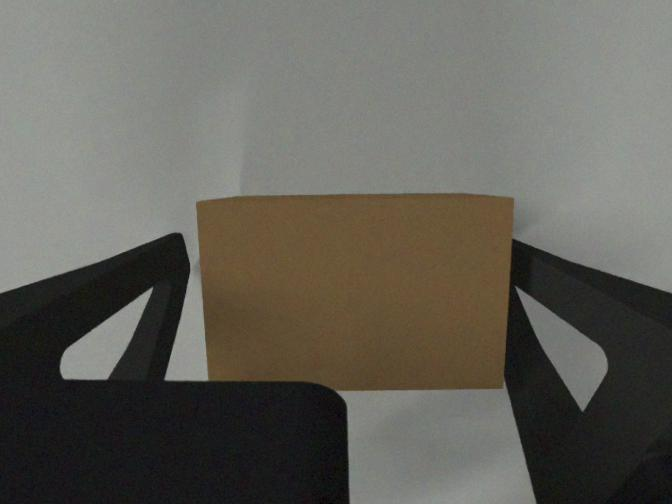

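Request:
move(arm3={"target":[-0.04,-0.95,1.11,0.0687,-0.9312,0.2565,0.2495],"speed":0.3}, arm4={"joints":{"gripper_m":0.06}}, cameras=[])

Request:
move(arm3={"target":[0.29,-1.117,1.15,0.0687,-0.9312,0.2565,0.2495],"speed":0.4}, arm4={"target":[-0.046,0.988,1.09,0.0778,-0.9212,0.2905,0.2468],"speed":0.3}, cameras=[])

Request:
move(arm3={"joints":{"joint2_rad":0.5,"joint3_rad":1.4,"joint4_rad":-1.6,"joint5_rad":0,"joint6_rad":0}}, arm4={"target":[0.3,0.735,1.13,0.0778,-0.9212,0.2905,0.2468],"speed":0.4}, cameras=[])

Request:
move(arm3={"joints":{"joint1_rad":0.95}}, arm4={"joints":{"joint2_rad":0.7,"joint3_rad":1.5,"joint4_rad":-1.65,"joint5_rad":0,"joint6_rad":0}}, cameras=[])

Request:
move(arm3={"joints":{"joint2_rad":1.3,"joint3_rad":1.9,"joint4_rad":-1.6}}, arm4={"joints":{"joint1_rad":-1.19,"joint2_rad":1.3,"joint3_rad":1.9,"joint4_rad":-1.6}}, cameras=["arm3_cam_wrist","arm4_cam_wrist"])

Scene clock: 189.90 s.
Joint torques (N m): arm1=[-2.55 -2.2 12.62 0.75 0.06 -0.05] | arm2=[0.79 -5.66 11.25 1.13 0.04 -0.05] | arm3=[1.61 -24.23 14.01 0.7 -0.07 -0.08] | arm4=[0.5 -31.74 8.65 1.29 0 -0.02]
Motor temperatures (°C): arm1=[20 26 35 23 21 21 22] | arm2=[23 26 32 22 22 20 23] | arm3=[24 26 32 23 24 23 24] | arm4=[22 26 38 22 24 21 24]
Heat: arm1: hottest joint3_rad 35 °C; arm2: hottest joint3_rad 32 °C; arm3: hottest joint3_rad 32 °C; arm4: hottest joint3_rad 38 °C.
move: arm3 off_target; arm4 off_target
Joint velocities: within noise
arm1, arm2: as last shown
arm3.joint_positions: joint1_rad=-1.946 joint2_rad=+2.124 joint3_rad=+2.210 joint4_rad=-1.157 joint5_rad=+0.034 joint6_rad=+0.035 gripper_m=+0.05295
arm3.joint_status: not commanded
arm3.hand: x=-0.0296 y=-0.9530 z=+1.0959 quat_wxyz=(+0.067, -0.934, +0.260, +0.235) (m; scene frame)
arm3.hand_target: x=-0.0392 y=-0.9505 z=+1.1098 quat_wxyz=(+0.069, -0.931, +0.256, +0.250) (m; scene frame)
arm3.hand_status: off_target (0.018 m and 1.8 deg from the pose sent, 0.071 m and 0.4 deg at the start)
arm4.joint_positions: joint1_rad=+0.882 joint2_rad=+2.549 joint3_rad=+2.711 joint4_rad=-1.229 joint5_rad=-0.007 joint6_rad=-0.019 gripper_m=+0.06908
arm4.joint_status: gripper_m off_target (ended at +0.06911, target +0.06000)
arm4.hand: x=-0.0532 y=+0.9912 z=+1.0127 quat_wxyz=(-0.074, +0.923, -0.292, -0.239) (m; scene frame)
arm4.hand_target: x=-0.0519 y=+0.9970 z=+1.0180 quat_wxyz=(-0.078, +0.921, -0.291, -0.247) (m; scene frame)
arm4.hand_status: not commanded
pictures: none
No camera images: "cameras" was empty.

Scene clock: 191.57 s.
Joint torques (N m): arm1=[-2.08 -2.2 12.51 0.84 -0.03 -0.01] | arm2=[0.79 -5.71 11.21 1.14 0.05 -0.06] | arm3=[0.32 -7.71 9.54 0.95 -0.07 -0.13] | arm4=[0.32 -29.74 11.67 0.54 0.1 0]
Motor temperatures (°C): arm1=[20 26 35 23 21 21 22] | arm2=[23 26 32 22 22 20 23] | arm3=[24 26 32 23 24 23 24] | arm4=[22 26 38 22 24 21 25]
Heat: arm1: hottest joint3_rad 35 °C; arm2: hottest joint3_rad 32 °C; arm3: hottest joint3_rad 32 °C; arm4: hottest joint3_rad 38 °C.
move: arm3 done; arm4 done
Joint velocities: within noise
arm1, arm2: as last shown
arm3.joint_positions: joint1_rad=-1.956 joint2_rad=+1.093 joint3_rad=+1.100 joint4_rad=-1.034 joint5_rad=+0.021 joint6_rad=+0.017 gripper_m=+0.05295
arm3.joint_status: not commanded
arm3.hand: x=+0.2876 y=-1.1220 z=+1.1543 quat_wxyz=(+0.068, -0.930, +0.253, +0.256) (m; scene frame)
arm3.hand_target: x=+0.2901 y=-1.1171 z=+1.1500 quat_wxyz=(+0.069, -0.931, +0.257, +0.250) (m; scene frame)
arm3.hand_status: done (0.007 m and 0.8 deg from the pose sent, 0.363 m and 1.8 deg at the start)
arm4.joint_positions: joint1_rad=+0.882 joint2_rad=+2.549 joint3_rad=+2.888 joint4_rad=-1.378 joint5_rad=-0.007 joint6_rad=-0.019 gripper_m=+0.06908
arm4.joint_status: not commanded
arm4.hand: x=-0.0443 y=+0.9851 z=+1.0819 quat_wxyz=(-0.079, +0.919, -0.291, -0.252) (m; scene frame)
arm4.hand_target: x=-0.0451 y=+0.9874 z=+1.0895 quat_wxyz=(-0.082, +0.918, -0.289, -0.260) (m; scene frame)
arm4.hand_status: done (0.009 m and 0.7 deg from the pose sent, 0.078 m and 1.0 deg at the start; a joint's target at an end of its range on 22 of 50 steps)
pictures: none
No camera images: "cameras" was empty.

Scene clock: 193.40 s.
Joint torques (N m): arm1=[-2.78 -2.61 12.46 0.73 0.03 -0.01] | arm2=[0.67 -5.66 11.26 1.13 0.04 -0.05] | arm3=[0.32 3.55 7.04 1.43 -0.08 -0.12] | arm4=[0.5 -8.82 9.83 0.57 0.03 -0.05]
Motor temperatures (°C): arm1=[20 26 35 23 21 21 22] | arm2=[23 26 32 22 22 20 23] | arm3=[24 26 32 23 24 23 24] | arm4=[22 26 38 22 24 21 25]
Heat: arm1: hottest joint3_rad 35 °C; arm2: hottest joint3_rad 32 °C; arm3: hottest joint3_rad 32 °C; arm4: hottest joint3_rad 38 °C.
move: arm3 done; arm4 done
Joint velocities: within noise
arm1, arm2: as last shown
arm3.joint_positions: joint1_rad=-1.956 joint2_rad=+0.506 joint3_rad=+1.401 joint4_rad=-1.598 joint5_rad=+0.002 joint6_rad=+0.007 gripper_m=+0.05295
arm3.joint_status: all done
arm3.hand: x=+0.5195 y=-1.2511 z=+1.3789 quat_wxyz=(+0.099, -0.878, +0.234, +0.405) (m; scene frame)
arm3.hand_target: x=+0.5225 y=-1.2508 z=+1.3787 quat_wxyz=(+0.103, -0.877, +0.236, +0.405) (m; scene frame)
arm3.hand_status: not commanded
arm4.joint_positions: joint1_rad=+0.882 joint2_rad=+1.146 joint3_rad=+1.038 joint4_rad=-0.933 joint5_rad=-0.007 joint6_rad=-0.019 gripper_m=+0.06908
arm4.joint_status: not commanded
arm4.hand: x=+0.3004 y=+0.7328 z=+1.1305 quat_wxyz=(-0.079, +0.920, -0.291, -0.251) (m; scene frame)
arm4.hand_target: x=+0.3000 y=+0.7350 z=+1.1301 quat_wxyz=(-0.078, +0.921, -0.290, -0.247) (m; scene frame)
arm4.hand_status: done (0.002 m and 0.6 deg from the pose sent, 0.428 m and 0.7 deg at the start)
pictures: none
No camera images: "cameras" was empty.

Scene clock: 195.87 s.
Joint torques (N m): arm1=[-2.32 -2.26 12.37 0.59 -0.01 0.02] | arm2=[0.73 -5.71 11.23 1.1 0.04 -0.05] | arm3=[2.02 3.78 6.84 1.44 0.02 -0.12] | arm4=[0.67 0.09 7.64 0.69 0.18 0.15]
Motor temperatures (°C): arm1=[20 25 35 23 21 21 22] | arm2=[23 26 32 22 22 20 23] | arm3=[24 26 32 23 24 23 24] | arm4=[22 26 38 22 24 21 25]
Heat: arm1: hottest joint3_rad 35 °C; arm2: hottest joint3_rad 32 °C; arm3: hottest joint3_rad 32 °C; arm4: hottest joint3_rad 38 °C.
move: arm3 done; arm4 done
Joint velocities: within noise
arm1, arm2: as last shown
arm3.joint_positions: joint1_rad=+0.939 joint2_rad=+0.506 joint3_rad=+1.401 joint4_rad=-1.598 joint5_rad=+0.000 joint6_rad=+0.007 gripper_m=+0.05299
arm3.joint_status: all done
arm3.hand: x=+0.7596 y=-1.4275 z=+1.3816 quat_wxyz=(-0.394, -0.334, -0.841, +0.159) (m; scene frame)
arm3.hand_target: x=+0.7589 y=-1.4246 z=+1.3814 quat_wxyz=(-0.396, -0.326, -0.844, +0.158) (m; scene frame)
arm3.hand_status: not commanded
arm4.joint_positions: joint1_rad=+0.882 joint2_rad=+0.709 joint3_rad=+1.492 joint4_rad=-1.640 joint5_rad=-0.003 joint6_rad=-0.013 gripper_m=+0.06908
arm4.joint_status: all done
arm4.hand: x=+0.4806 y=+0.6033 z=+1.3916 quat_wxyz=(-0.107, +0.892, -0.286, -0.333) (m; scene frame)
arm4.hand_target: x=+0.4862 y=+0.6010 z=+1.3951 quat_wxyz=(-0.108, +0.888, -0.294, -0.336) (m; scene frame)
arm4.hand_status: not commanded
pictures: none
No camera images: "cameras" was empty.

Scene clock: 197.97 s.
Joint torques (N m): arm1=[-1.79 -2.61 12.42 0.96 0.01 -0.02] | arm2=[0.73 -5.66 11.25 1.13 0.04 -0.05] | arm3=[2.02 -10.17 12.12 1.24 0.02 -0.12] | arm4=[1.08 -12.04 11.14 1.05 0.05 0.15]
Motor temperatures (°C): arm1=[20 25 35 23 21 21 22] | arm2=[23 26 32 22 22 20 23] | arm3=[24 26 32 23 24 23 24] | arm4=[22 26 38 22 24 21 25]
Heat: arm1: hottest joint3_rad 35 °C; arm2: hottest joint3_rad 32 °C; arm3: hottest joint3_rad 32 °C; arm4: hottest joint3_rad 38 °C.
move: arm3 done; arm4 done
Joint velocities: within noise
arm1.joint_positions: joint1_rad=-2.244 joint2_rad=+0.910 joint3_rad=+0.981 joint4_rad=-1.503 joint5_rad=-0.007 joint6_rad=+0.002 gripper_m=+0.09294
arm1.joint_status: not commanded
arm1.hand: x=-0.4270 y=+1.2307 z=+1.1652 quat_wxyz=(-0.060, -0.297, -0.953, +0.018) (m; scene frame)
arm1.hand_target: x=-0.4252 y=+1.2271 z=+1.1755 quat_wxyz=(-0.075, -0.298, -0.951, +0.024) (m; scene frame)
arm1.hand_status: not commanded
arm2.joint_positions: joint1_rad=+0.911 joint2_rad=+0.907 joint3_rad=+0.996 joint4_rad=-1.502 joint5_rad=+0.002 joint6_rad=+0.006 gripper_m=+0.09290
arm2.joint_status: not commanded
arm2.hand: x=-0.4324 y=-0.6918 z=+1.1901 quat_wxyz=(-0.077, -0.270, -0.959, +0.020) (m; scene frame)
arm2.hand_target: x=-0.4324 y=-0.6922 z=+1.1934 quat_wxyz=(-0.082, -0.265, -0.961, +0.023) (m; scene frame)
arm2.hand_status: not commanded
arm3.joint_positions: joint1_rad=+0.939 joint2_rad=+1.300 joint3_rad=+1.857 joint4_rad=-1.605 joint5_rad=+0.000 joint6_rad=+0.007 gripper_m=+0.05300
arm3.joint_status: all done
arm3.hand: x=+0.9662 y=-1.6211 z=+1.3743 quat_wxyz=(-0.244, -0.356, -0.896, +0.100) (m; scene frame)
arm3.hand_target: x=+0.9702 y=-1.6178 z=+1.3944 quat_wxyz=(-0.265, -0.346, -0.893, +0.108) (m; scene frame)
arm3.hand_status: not commanded
arm4.joint_positions: joint1_rad=-1.194 joint2_rad=+1.316 joint3_rad=+1.858 joint4_rad=-1.606 joint5_rad=+0.001 joint6_rad=-0.011 gripper_m=+0.06911
arm4.joint_status: all done
arm4.hand: x=+1.0485 y=+0.6626 z=+1.3729 quat_wxyz=(-0.243, +0.213, -0.945, -0.051) (m; scene frame)
arm4.hand_target: x=+1.0437 y=+0.6625 z=+1.3989 quat_wxyz=(-0.272, +0.208, -0.938, -0.060) (m; scene frame)
arm4.hand_status: not commanded
pictures: arm3_cam_wrist, arm4_cam_wrist
Images, in order (width x height): arm3_cam_wrist 672x504, arm4_cam_wrist 672x504.

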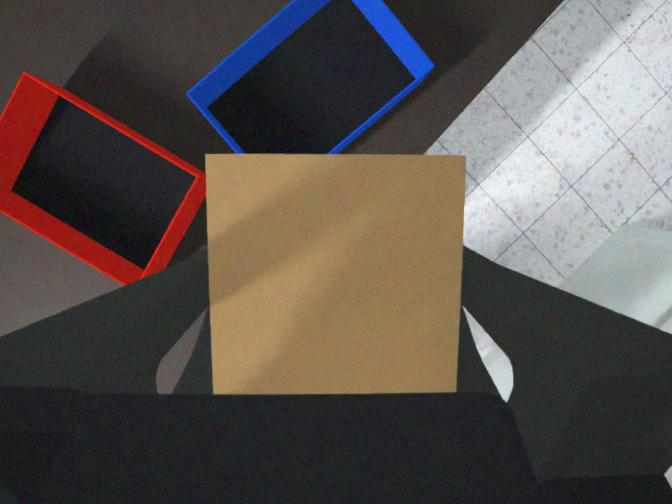

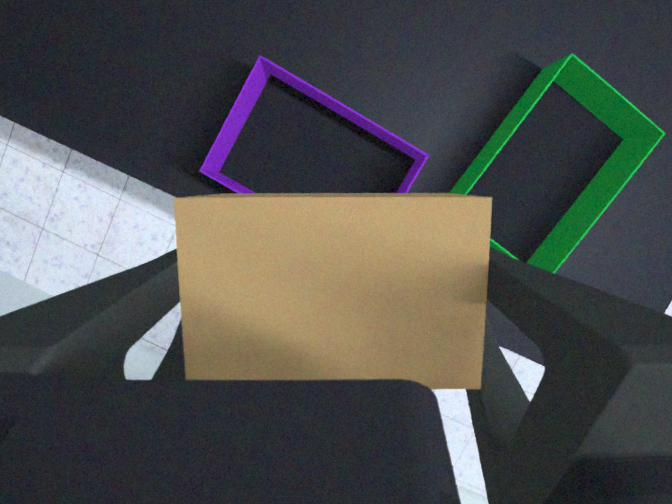

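Request:
move(arm3={"target":[1.158,-1.748,0.94,0.2432,0.3304,0.9076,-0.0885],"speed":0.4}, arm4={"target":[1.115,0.72,0.94,0.2517,-0.2254,0.9392,0.0604],"speed":0.4}, cameras=["arm3_cam_wrist","arm4_cam_wrist"])

Scene clock: 222.77 s.
Joint torques (N m): arm1=[-2.67 -1.79 12.4 0.84 -0.01 0] | arm2=[0.67 -5.66 11.22 1.11 0.05 -0.05] | arm3=[2.02 -21.66 11.52 1.54 -0.05 0.02] | arm4=[1.44 -15.91 7.95 1.4 0.2 0.18]
Motor temperatures (°C): arm1=[20 25 36 23 21 21 22] | arm2=[23 26 32 22 22 20 23] | arm3=[24 25 33 23 24 23 24] | arm4=[22 25 40 22 24 21 26]
Heat: arm1: hottest joint3_rad 36 °C; arm2: hottest joint3_rad 32 °C; arm3: hottest joint3_rad 33 °C; arm4: hottest joint3_rad 40 °C.
move: arm3 off_target; arm4 off_target
Joint velocities: within noise
arm1, arm2: as last shown
arm3.joint_positions: joint1_rad=+0.989 joint2_rad=+1.900 joint3_rad=+1.324 joint4_rad=-0.554 joint5_rad=-0.003 joint6_rad=+0.007 gripper_m=+0.05300
arm3.joint_status: not commanded
arm3.hand: x=+1.1344 y=-1.7408 z=+0.9104 quat_wxyz=(-0.209, -0.337, -0.914, +0.080) (m; scene frame)
arm3.hand_target: x=+1.1569 y=-1.7468 z=+0.9408 quat_wxyz=(-0.243, -0.330, -0.908, +0.088) (m; scene frame)
arm3.hand_status: off_target (0.039 m and 4.2 deg from the pose sent, 0.491 m and 3.5 deg at the start)
arm4.joint_positions: joint1_rad=-1.154 joint2_rad=+1.601 joint3_rad=+0.930 joint4_rad=-0.409 joint5_rad=+0.001 joint6_rad=-0.004 gripper_m=+0.06911
arm4.joint_status: not commanded
arm4.hand: x=+1.1078 y=+0.7124 z=+0.9289 quat_wxyz=(-0.234, +0.230, -0.943, -0.055) (m; scene frame)
arm4.hand_target: x=+1.1147 y=+0.7199 z=+0.9402 quat_wxyz=(-0.252, +0.225, -0.939, -0.061) (m; scene frame)
arm4.hand_status: off_target (0.015 m and 2.2 deg from the pose sent, 0.442 m and 2.1 deg at the start)
pictures: arm3_cam_wrist, arm4_cam_wrist
Images, in order (width x height): arm3_cam_wrist 672x504, arm4_cam_wrist 672x504.

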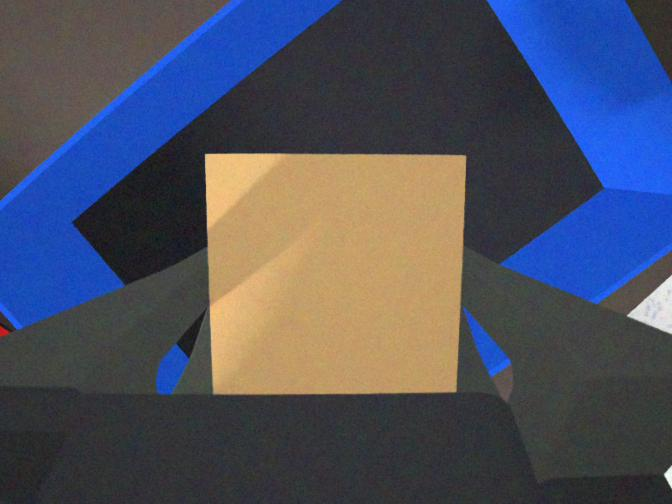

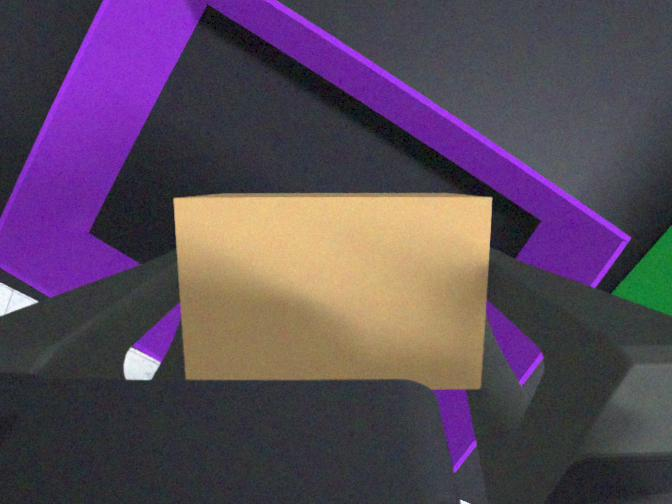

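Request:
move(arm3={"target":[1.162,-1.76,0.805,0.2432,0.3304,0.9076,-0.0885],"speed":0.2}, arm4={"target":[1.109,0.728,0.768,0.2517,-0.2254,0.9392,0.0604],"speed":0.2}, cameras=[])

Scene clock: 230.77 s.
Joint torques (N m): arm1=[-2.55 -2.61 12.34 0.61 0.01 -0.03] | arm2=[0.73 -5.66 11.23 1.1 0.04 -0.06] | arm3=[1.55 -21.71 7.3 1.7 -0.07 -0.06] | arm4=[1.32 -16.32 4.66 1.43 0.21 0.16]
Motor temperatures (°C): arm1=[20 25 36 23 21 21 22] | arm2=[23 25 32 22 22 20 23] | arm3=[24 25 33 23 24 23 24] | arm4=[22 25 38 22 24 21 26]
Heat: arm1: hottest joint3_rad 36 °C; arm2: hottest joint3_rad 32 °C; arm3: hottest joint3_rad 33 °C; arm4: hottest joint3_rad 38 °C.
move: arm3 done; arm4 done
Joint velocities: within noise
arm1, arm2: as last shown
arm3.joint_positions: joint1_rad=+0.989 joint2_rad=+2.119 joint3_rad=+1.324 joint4_rad=-0.278 joint5_rad=-0.006 joint6_rad=+0.007 gripper_m=+0.05300
arm3.joint_status: not commanded
arm3.hand: x=+1.1564 y=-1.7600 z=+0.8035 quat_wxyz=(-0.235, -0.334, -0.908, +0.087) (m; scene frame)
arm3.hand_target: x=+1.1621 y=-1.7599 z=+0.8051 quat_wxyz=(-0.243, -0.330, -0.908, +0.089) (m; scene frame)
arm3.hand_status: done (0.006 m and 1.0 deg from the pose sent, 0.110 m and 4.2 deg at the start)
arm4.joint_positions: joint1_rad=-1.131 joint2_rad=+1.982 joint3_rad=+0.855 joint4_rad=+0.067 joint5_rad=+0.012 joint6_rad=+0.015 gripper_m=+0.06911
arm4.joint_status: not commanded
arm4.hand: x=+1.1055 y=+0.7223 z=+0.7672 quat_wxyz=(-0.243, +0.229, -0.941, -0.057) (m; scene frame)
arm4.hand_target: x=+1.1088 y=+0.7280 z=+0.7680 quat_wxyz=(-0.251, +0.226, -0.939, -0.060) (m; scene frame)
arm4.hand_status: done (0.007 m and 1.1 deg from the pose sent, 0.162 m and 2.2 deg at the start)
pictures: none
No camera images: "cameras" was empty.

Request:
move(arm3={"target":[1.16,-1.76,0.745,0.2432,0.3304,0.9076,-0.0885],"speed":0.05}, arm4={"target":[1.108,0.728,0.725,0.2517,-0.2254,0.9392,0.0604],"speed":0.05}, cameras=[])

Scene clock: 235.50 s.
Joint torques (N m): arm1=[-2.43 -2.49 12.41 0.72 0.03 -0.05] | arm2=[0.62 -5.71 11.23 1.11 0.04 -0.06] | arm3=[1.38 -19.14 6.46 1.72 -0.07 -0.08] | arm4=[1.32 -14.1 5.03 1.33 0.22 0.16]
Motor temperatures (°C): arm1=[20 25 36 23 21 21 22] | arm2=[23 25 32 22 22 20 23] | arm3=[24 25 33 23 24 23 24] | arm4=[22 25 37 22 24 21 26]
Heat: arm1: hottest joint3_rad 36 °C; arm2: hottest joint3_rad 32 °C; arm3: hottest joint3_rad 33 °C; arm4: hottest joint3_rad 37 °C.
move: arm3 off_target; arm4 off_target
Joint velocities: within noise
arm1, arm2: as last shown
arm3.joint_positions: joint1_rad=+0.989 joint2_rad=+2.201 joint3_rad=+1.324 joint4_rad=-0.164 joint5_rad=-0.007 joint6_rad=+0.007 gripper_m=+0.05300
arm3.joint_status: not commanded
arm3.hand: x=+1.1615 y=-1.7647 z=+0.7648 quat_wxyz=(-0.250, -0.333, -0.904, +0.092) (m; scene frame)
arm3.hand_target: x=+1.1596 y=-1.7595 z=+0.7455 quat_wxyz=(-0.243, -0.330, -0.908, +0.088) (m; scene frame)
arm3.hand_status: off_target (0.020 m and 1.0 deg from the pose sent, 0.059 m and 1.1 deg at the start)
arm4.joint_positions: joint1_rad=-1.130 joint2_rad=+2.067 joint3_rad=+0.855 joint4_rad=+0.173 joint5_rad=+0.012 joint6_rad=+0.019 gripper_m=+0.06911
arm4.joint_status: not commanded
arm4.hand: x=+1.1061 y=+0.7232 z=+0.7378 quat_wxyz=(-0.253, +0.227, -0.938, -0.060) (m; scene frame)
arm4.hand_target: x=+1.1074 y=+0.7278 z=+0.7253 quat_wxyz=(-0.252, +0.226, -0.939, -0.060) (m; scene frame)
arm4.hand_status: off_target (0.014 m and 0.3 deg from the pose sent, 0.043 m and 1.1 deg at the start)
pictures: none
No camera images: "cameras" was empty.

In contact. Release.

Request:
move(arm3={"joints":{"gripper_m":0.061}}, arm4={"joints":{"gripper_m":0.077}}, cameras=[])

Request:
move(arm3={"joints":{"gripper_m":0.09}}, arm4={"joints":{"gripper_m":0.092}}, cameras=[])

Request:
move(arm3={"target":[1.16,-1.762,0.95,0.2432,0.3304,0.9076,-0.0885],"speed":0.25}, arm4={"target":[1.107,0.726,0.95,0.2517,-0.2254,0.9392,0.0604],"speed":0.25}, cameras=["arm3_cam_wrist","arm4_cam_wrist"])

Scene clock: 240.73 s.
Joint torques (N m): arm1=[-2.37 -2.55 12.44 0.83 0.04 -0.06] | arm2=[0.73 -5.66 11.26 1.11 0.04 -0.06] | arm3=[1.44 -20.66 6.28 1.66 -0.07 -0.08] | arm4=[1.85 -14.21 4.85 1.28 0.13 0.15]
Motor temperatures (°C): arm1=[20 25 36 23 21 21 22] | arm2=[23 25 32 22 22 20 23] | arm3=[24 25 32 23 24 23 24] | arm4=[22 25 36 22 24 21 26]
Heat: arm1: hottest joint3_rad 36 °C; arm2: hottest joint3_rad 32 °C; arm3: hottest joint3_rad 32 °C; arm4: hottest joint3_rad 36 °C.
move: arm3 done; arm4 done
Joint velocities: within noise
arm1, arm2: as last shown
arm3.joint_positions: joint1_rad=+0.989 joint2_rad=+2.216 joint3_rad=+1.324 joint4_rad=-0.161 joint5_rad=-0.007 joint6_rad=+0.007 gripper_m=+0.06096
arm3.joint_status: all done
arm3.hand: x=+1.1591 y=-1.7628 z=+0.7551 quat_wxyz=(-0.245, -0.333, -0.906, +0.090) (m; scene frame)
arm3.hand_target: x=+1.1596 y=-1.7595 z=+0.7454 quat_wxyz=(-0.243, -0.330, -0.908, +0.088) (m; scene frame)
arm3.hand_status: not commanded
arm4.joint_positions: joint1_rad=-1.129 joint2_rad=+2.070 joint3_rad=+0.855 joint4_rad=+0.178 joint5_rad=+0.015 joint6_rad=+0.019 gripper_m=+0.07691
arm4.joint_status: all done
arm4.hand: x=+1.1063 y=+0.7232 z=+0.7369 quat_wxyz=(-0.254, +0.227, -0.938, -0.059) (m; scene frame)
arm4.hand_target: x=+1.1075 y=+0.7278 z=+0.7254 quat_wxyz=(-0.252, +0.226, -0.939, -0.060) (m; scene frame)
arm4.hand_status: not commanded
pictures: none
No camera images: "cameras" was empty.

Scene clock: 241.27 s.
Joint torques (N m): arm1=[-2.14 -1.85 12.34 0.73 0.05 -0.01] | arm2=[0.79 -5.71 11.23 1.13 0.04 -0.06] | arm3=[1.32 -20.66 6.3 1.62 -0.06 -0.08] | arm4=[1.14 -14.62 4.85 1.18 0.11 0.16]
Motor temperatures (°C): arm1=[20 25 36 23 21 21 22] | arm2=[23 25 32 22 22 20 23] | arm3=[24 25 32 23 24 23 24] | arm4=[22 25 36 22 24 21 26]
Heat: arm1: hottest joint3_rad 36 °C; arm2: hottest joint3_rad 32 °C; arm3: hottest joint3_rad 32 °C; arm4: hottest joint3_rad 36 °C.
move: arm3 done; arm4 done
Joint velocities: within noise
arm1, arm2: as last shown
arm3.joint_positions: joint1_rad=+0.989 joint2_rad=+2.216 joint3_rad=+1.324 joint4_rad=-0.161 joint5_rad=-0.007 joint6_rad=+0.007 gripper_m=+0.08994
arm3.joint_status: all done
arm3.hand: x=+1.1591 y=-1.7628 z=+0.7551 quat_wxyz=(-0.245, -0.333, -0.906, +0.090) (m; scene frame)
arm3.hand_target: x=+1.1596 y=-1.7595 z=+0.7454 quat_wxyz=(-0.243, -0.330, -0.908, +0.089) (m; scene frame)
arm3.hand_status: not commanded
arm4.joint_positions: joint1_rad=-1.126 joint2_rad=+2.070 joint3_rad=+0.855 joint4_rad=+0.178 joint5_rad=+0.015 joint6_rad=+0.019 gripper_m=+0.09189
arm4.joint_status: all done
arm4.hand: x=+1.1057 y=+0.7245 z=+0.7370 quat_wxyz=(-0.254, +0.228, -0.938, -0.060) (m; scene frame)
arm4.hand_target: x=+1.1075 y=+0.7277 z=+0.7254 quat_wxyz=(-0.252, +0.225, -0.939, -0.060) (m; scene frame)
arm4.hand_status: not commanded
pictures: none
No camera images: "cameras" was empty.

Scene clock: 242.90 s.
Joint torques (N m): arm1=[-2.49 -2.49 12.41 0.87 0.06 -0.02] | arm2=[0.67 -5.66 11.25 1.09 0.04 -0.05] | arm3=[1.08 -20.66 11.84 0.62 -0.08 -0.11] | arm4=[0.5 -13.86 9.76 0.38 0.11 0.11]
Motor temperatures (°C): arm1=[20 25 36 23 21 21 22] | arm2=[23 25 32 22 22 20 23] | arm3=[24 25 32 23 24 23 24] | arm4=[22 25 36 22 24 21 26]
Heat: arm1: hottest joint3_rad 36 °C; arm2: hottest joint3_rad 32 °C; arm3: hottest joint3_rad 32 °C; arm4: hottest joint3_rad 36 °C.
move: arm3 off_target; arm4 off_target
Joint velocities: within noise
arm1, arm2: as last shown
arm3.joint_positions: joint1_rad=+0.989 joint2_rad=+1.899 joint3_rad=+1.372 joint4_rad=-0.566 joint5_rad=-0.009 joint6_rad=+0.005 gripper_m=+0.08994
arm3.joint_status: not commanded
arm3.hand: x=+1.1485 y=-1.7509 z=+0.9305 quat_wxyz=(-0.227, -0.334, -0.911, +0.083) (m; scene frame)
arm3.hand_target: x=+1.1594 y=-1.7613 z=+0.9503 quat_wxyz=(-0.243, -0.330, -0.908, +0.089) (m; scene frame)
arm3.hand_status: off_target (0.025 m and 2.1 deg from the pose sent, 0.195 m and 0.5 deg at the start)
arm4.joint_positions: joint1_rad=-1.126 joint2_rad=+1.562 joint3_rad=+0.906 joint4_rad=-0.405 joint5_rad=+0.015 joint6_rad=+0.019 gripper_m=+0.09189
arm4.joint_status: not commanded
arm4.hand: x=+1.0963 y=+0.7195 z=+0.9386 quat_wxyz=(-0.243, +0.229, -0.941, -0.057) (m; scene frame)
arm4.hand_target: x=+1.1066 y=+0.7258 z=+0.9502 quat_wxyz=(-0.252, +0.225, -0.939, -0.061) (m; scene frame)
arm4.hand_status: off_target (0.017 m and 1.2 deg from the pose sent, 0.213 m and 0.5 deg at the start)
pictures: arm3_cam_wrist, arm4_cam_wrist
Images, in order (width x height): arm3_cam_wrist 672x504, arm4_cam_wrist 672x504.

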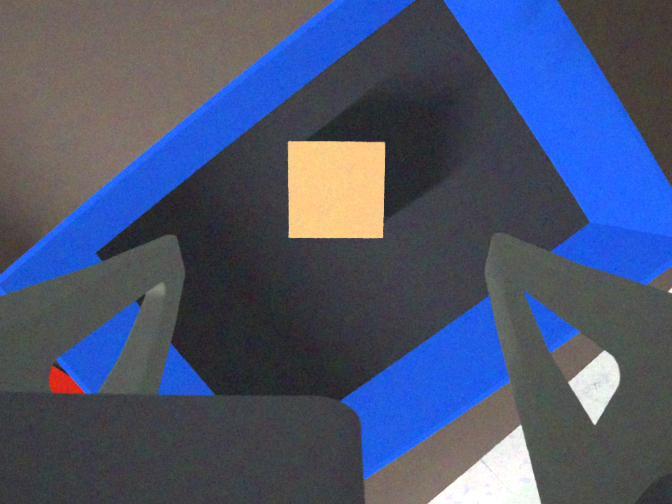

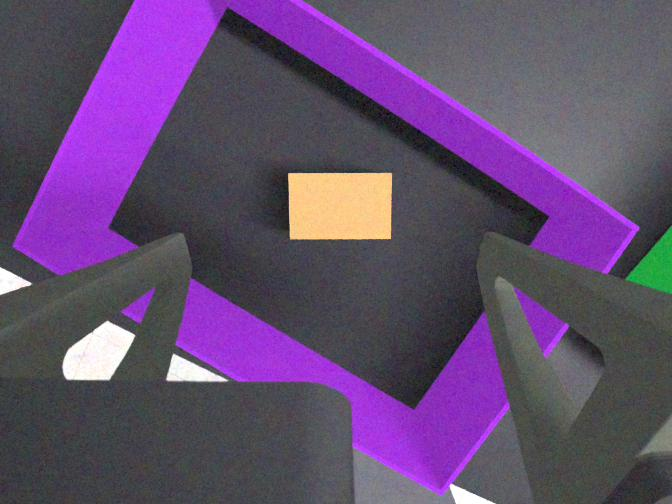

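Request:
finished_scene(scene=3)

The scene is finished: the task was done.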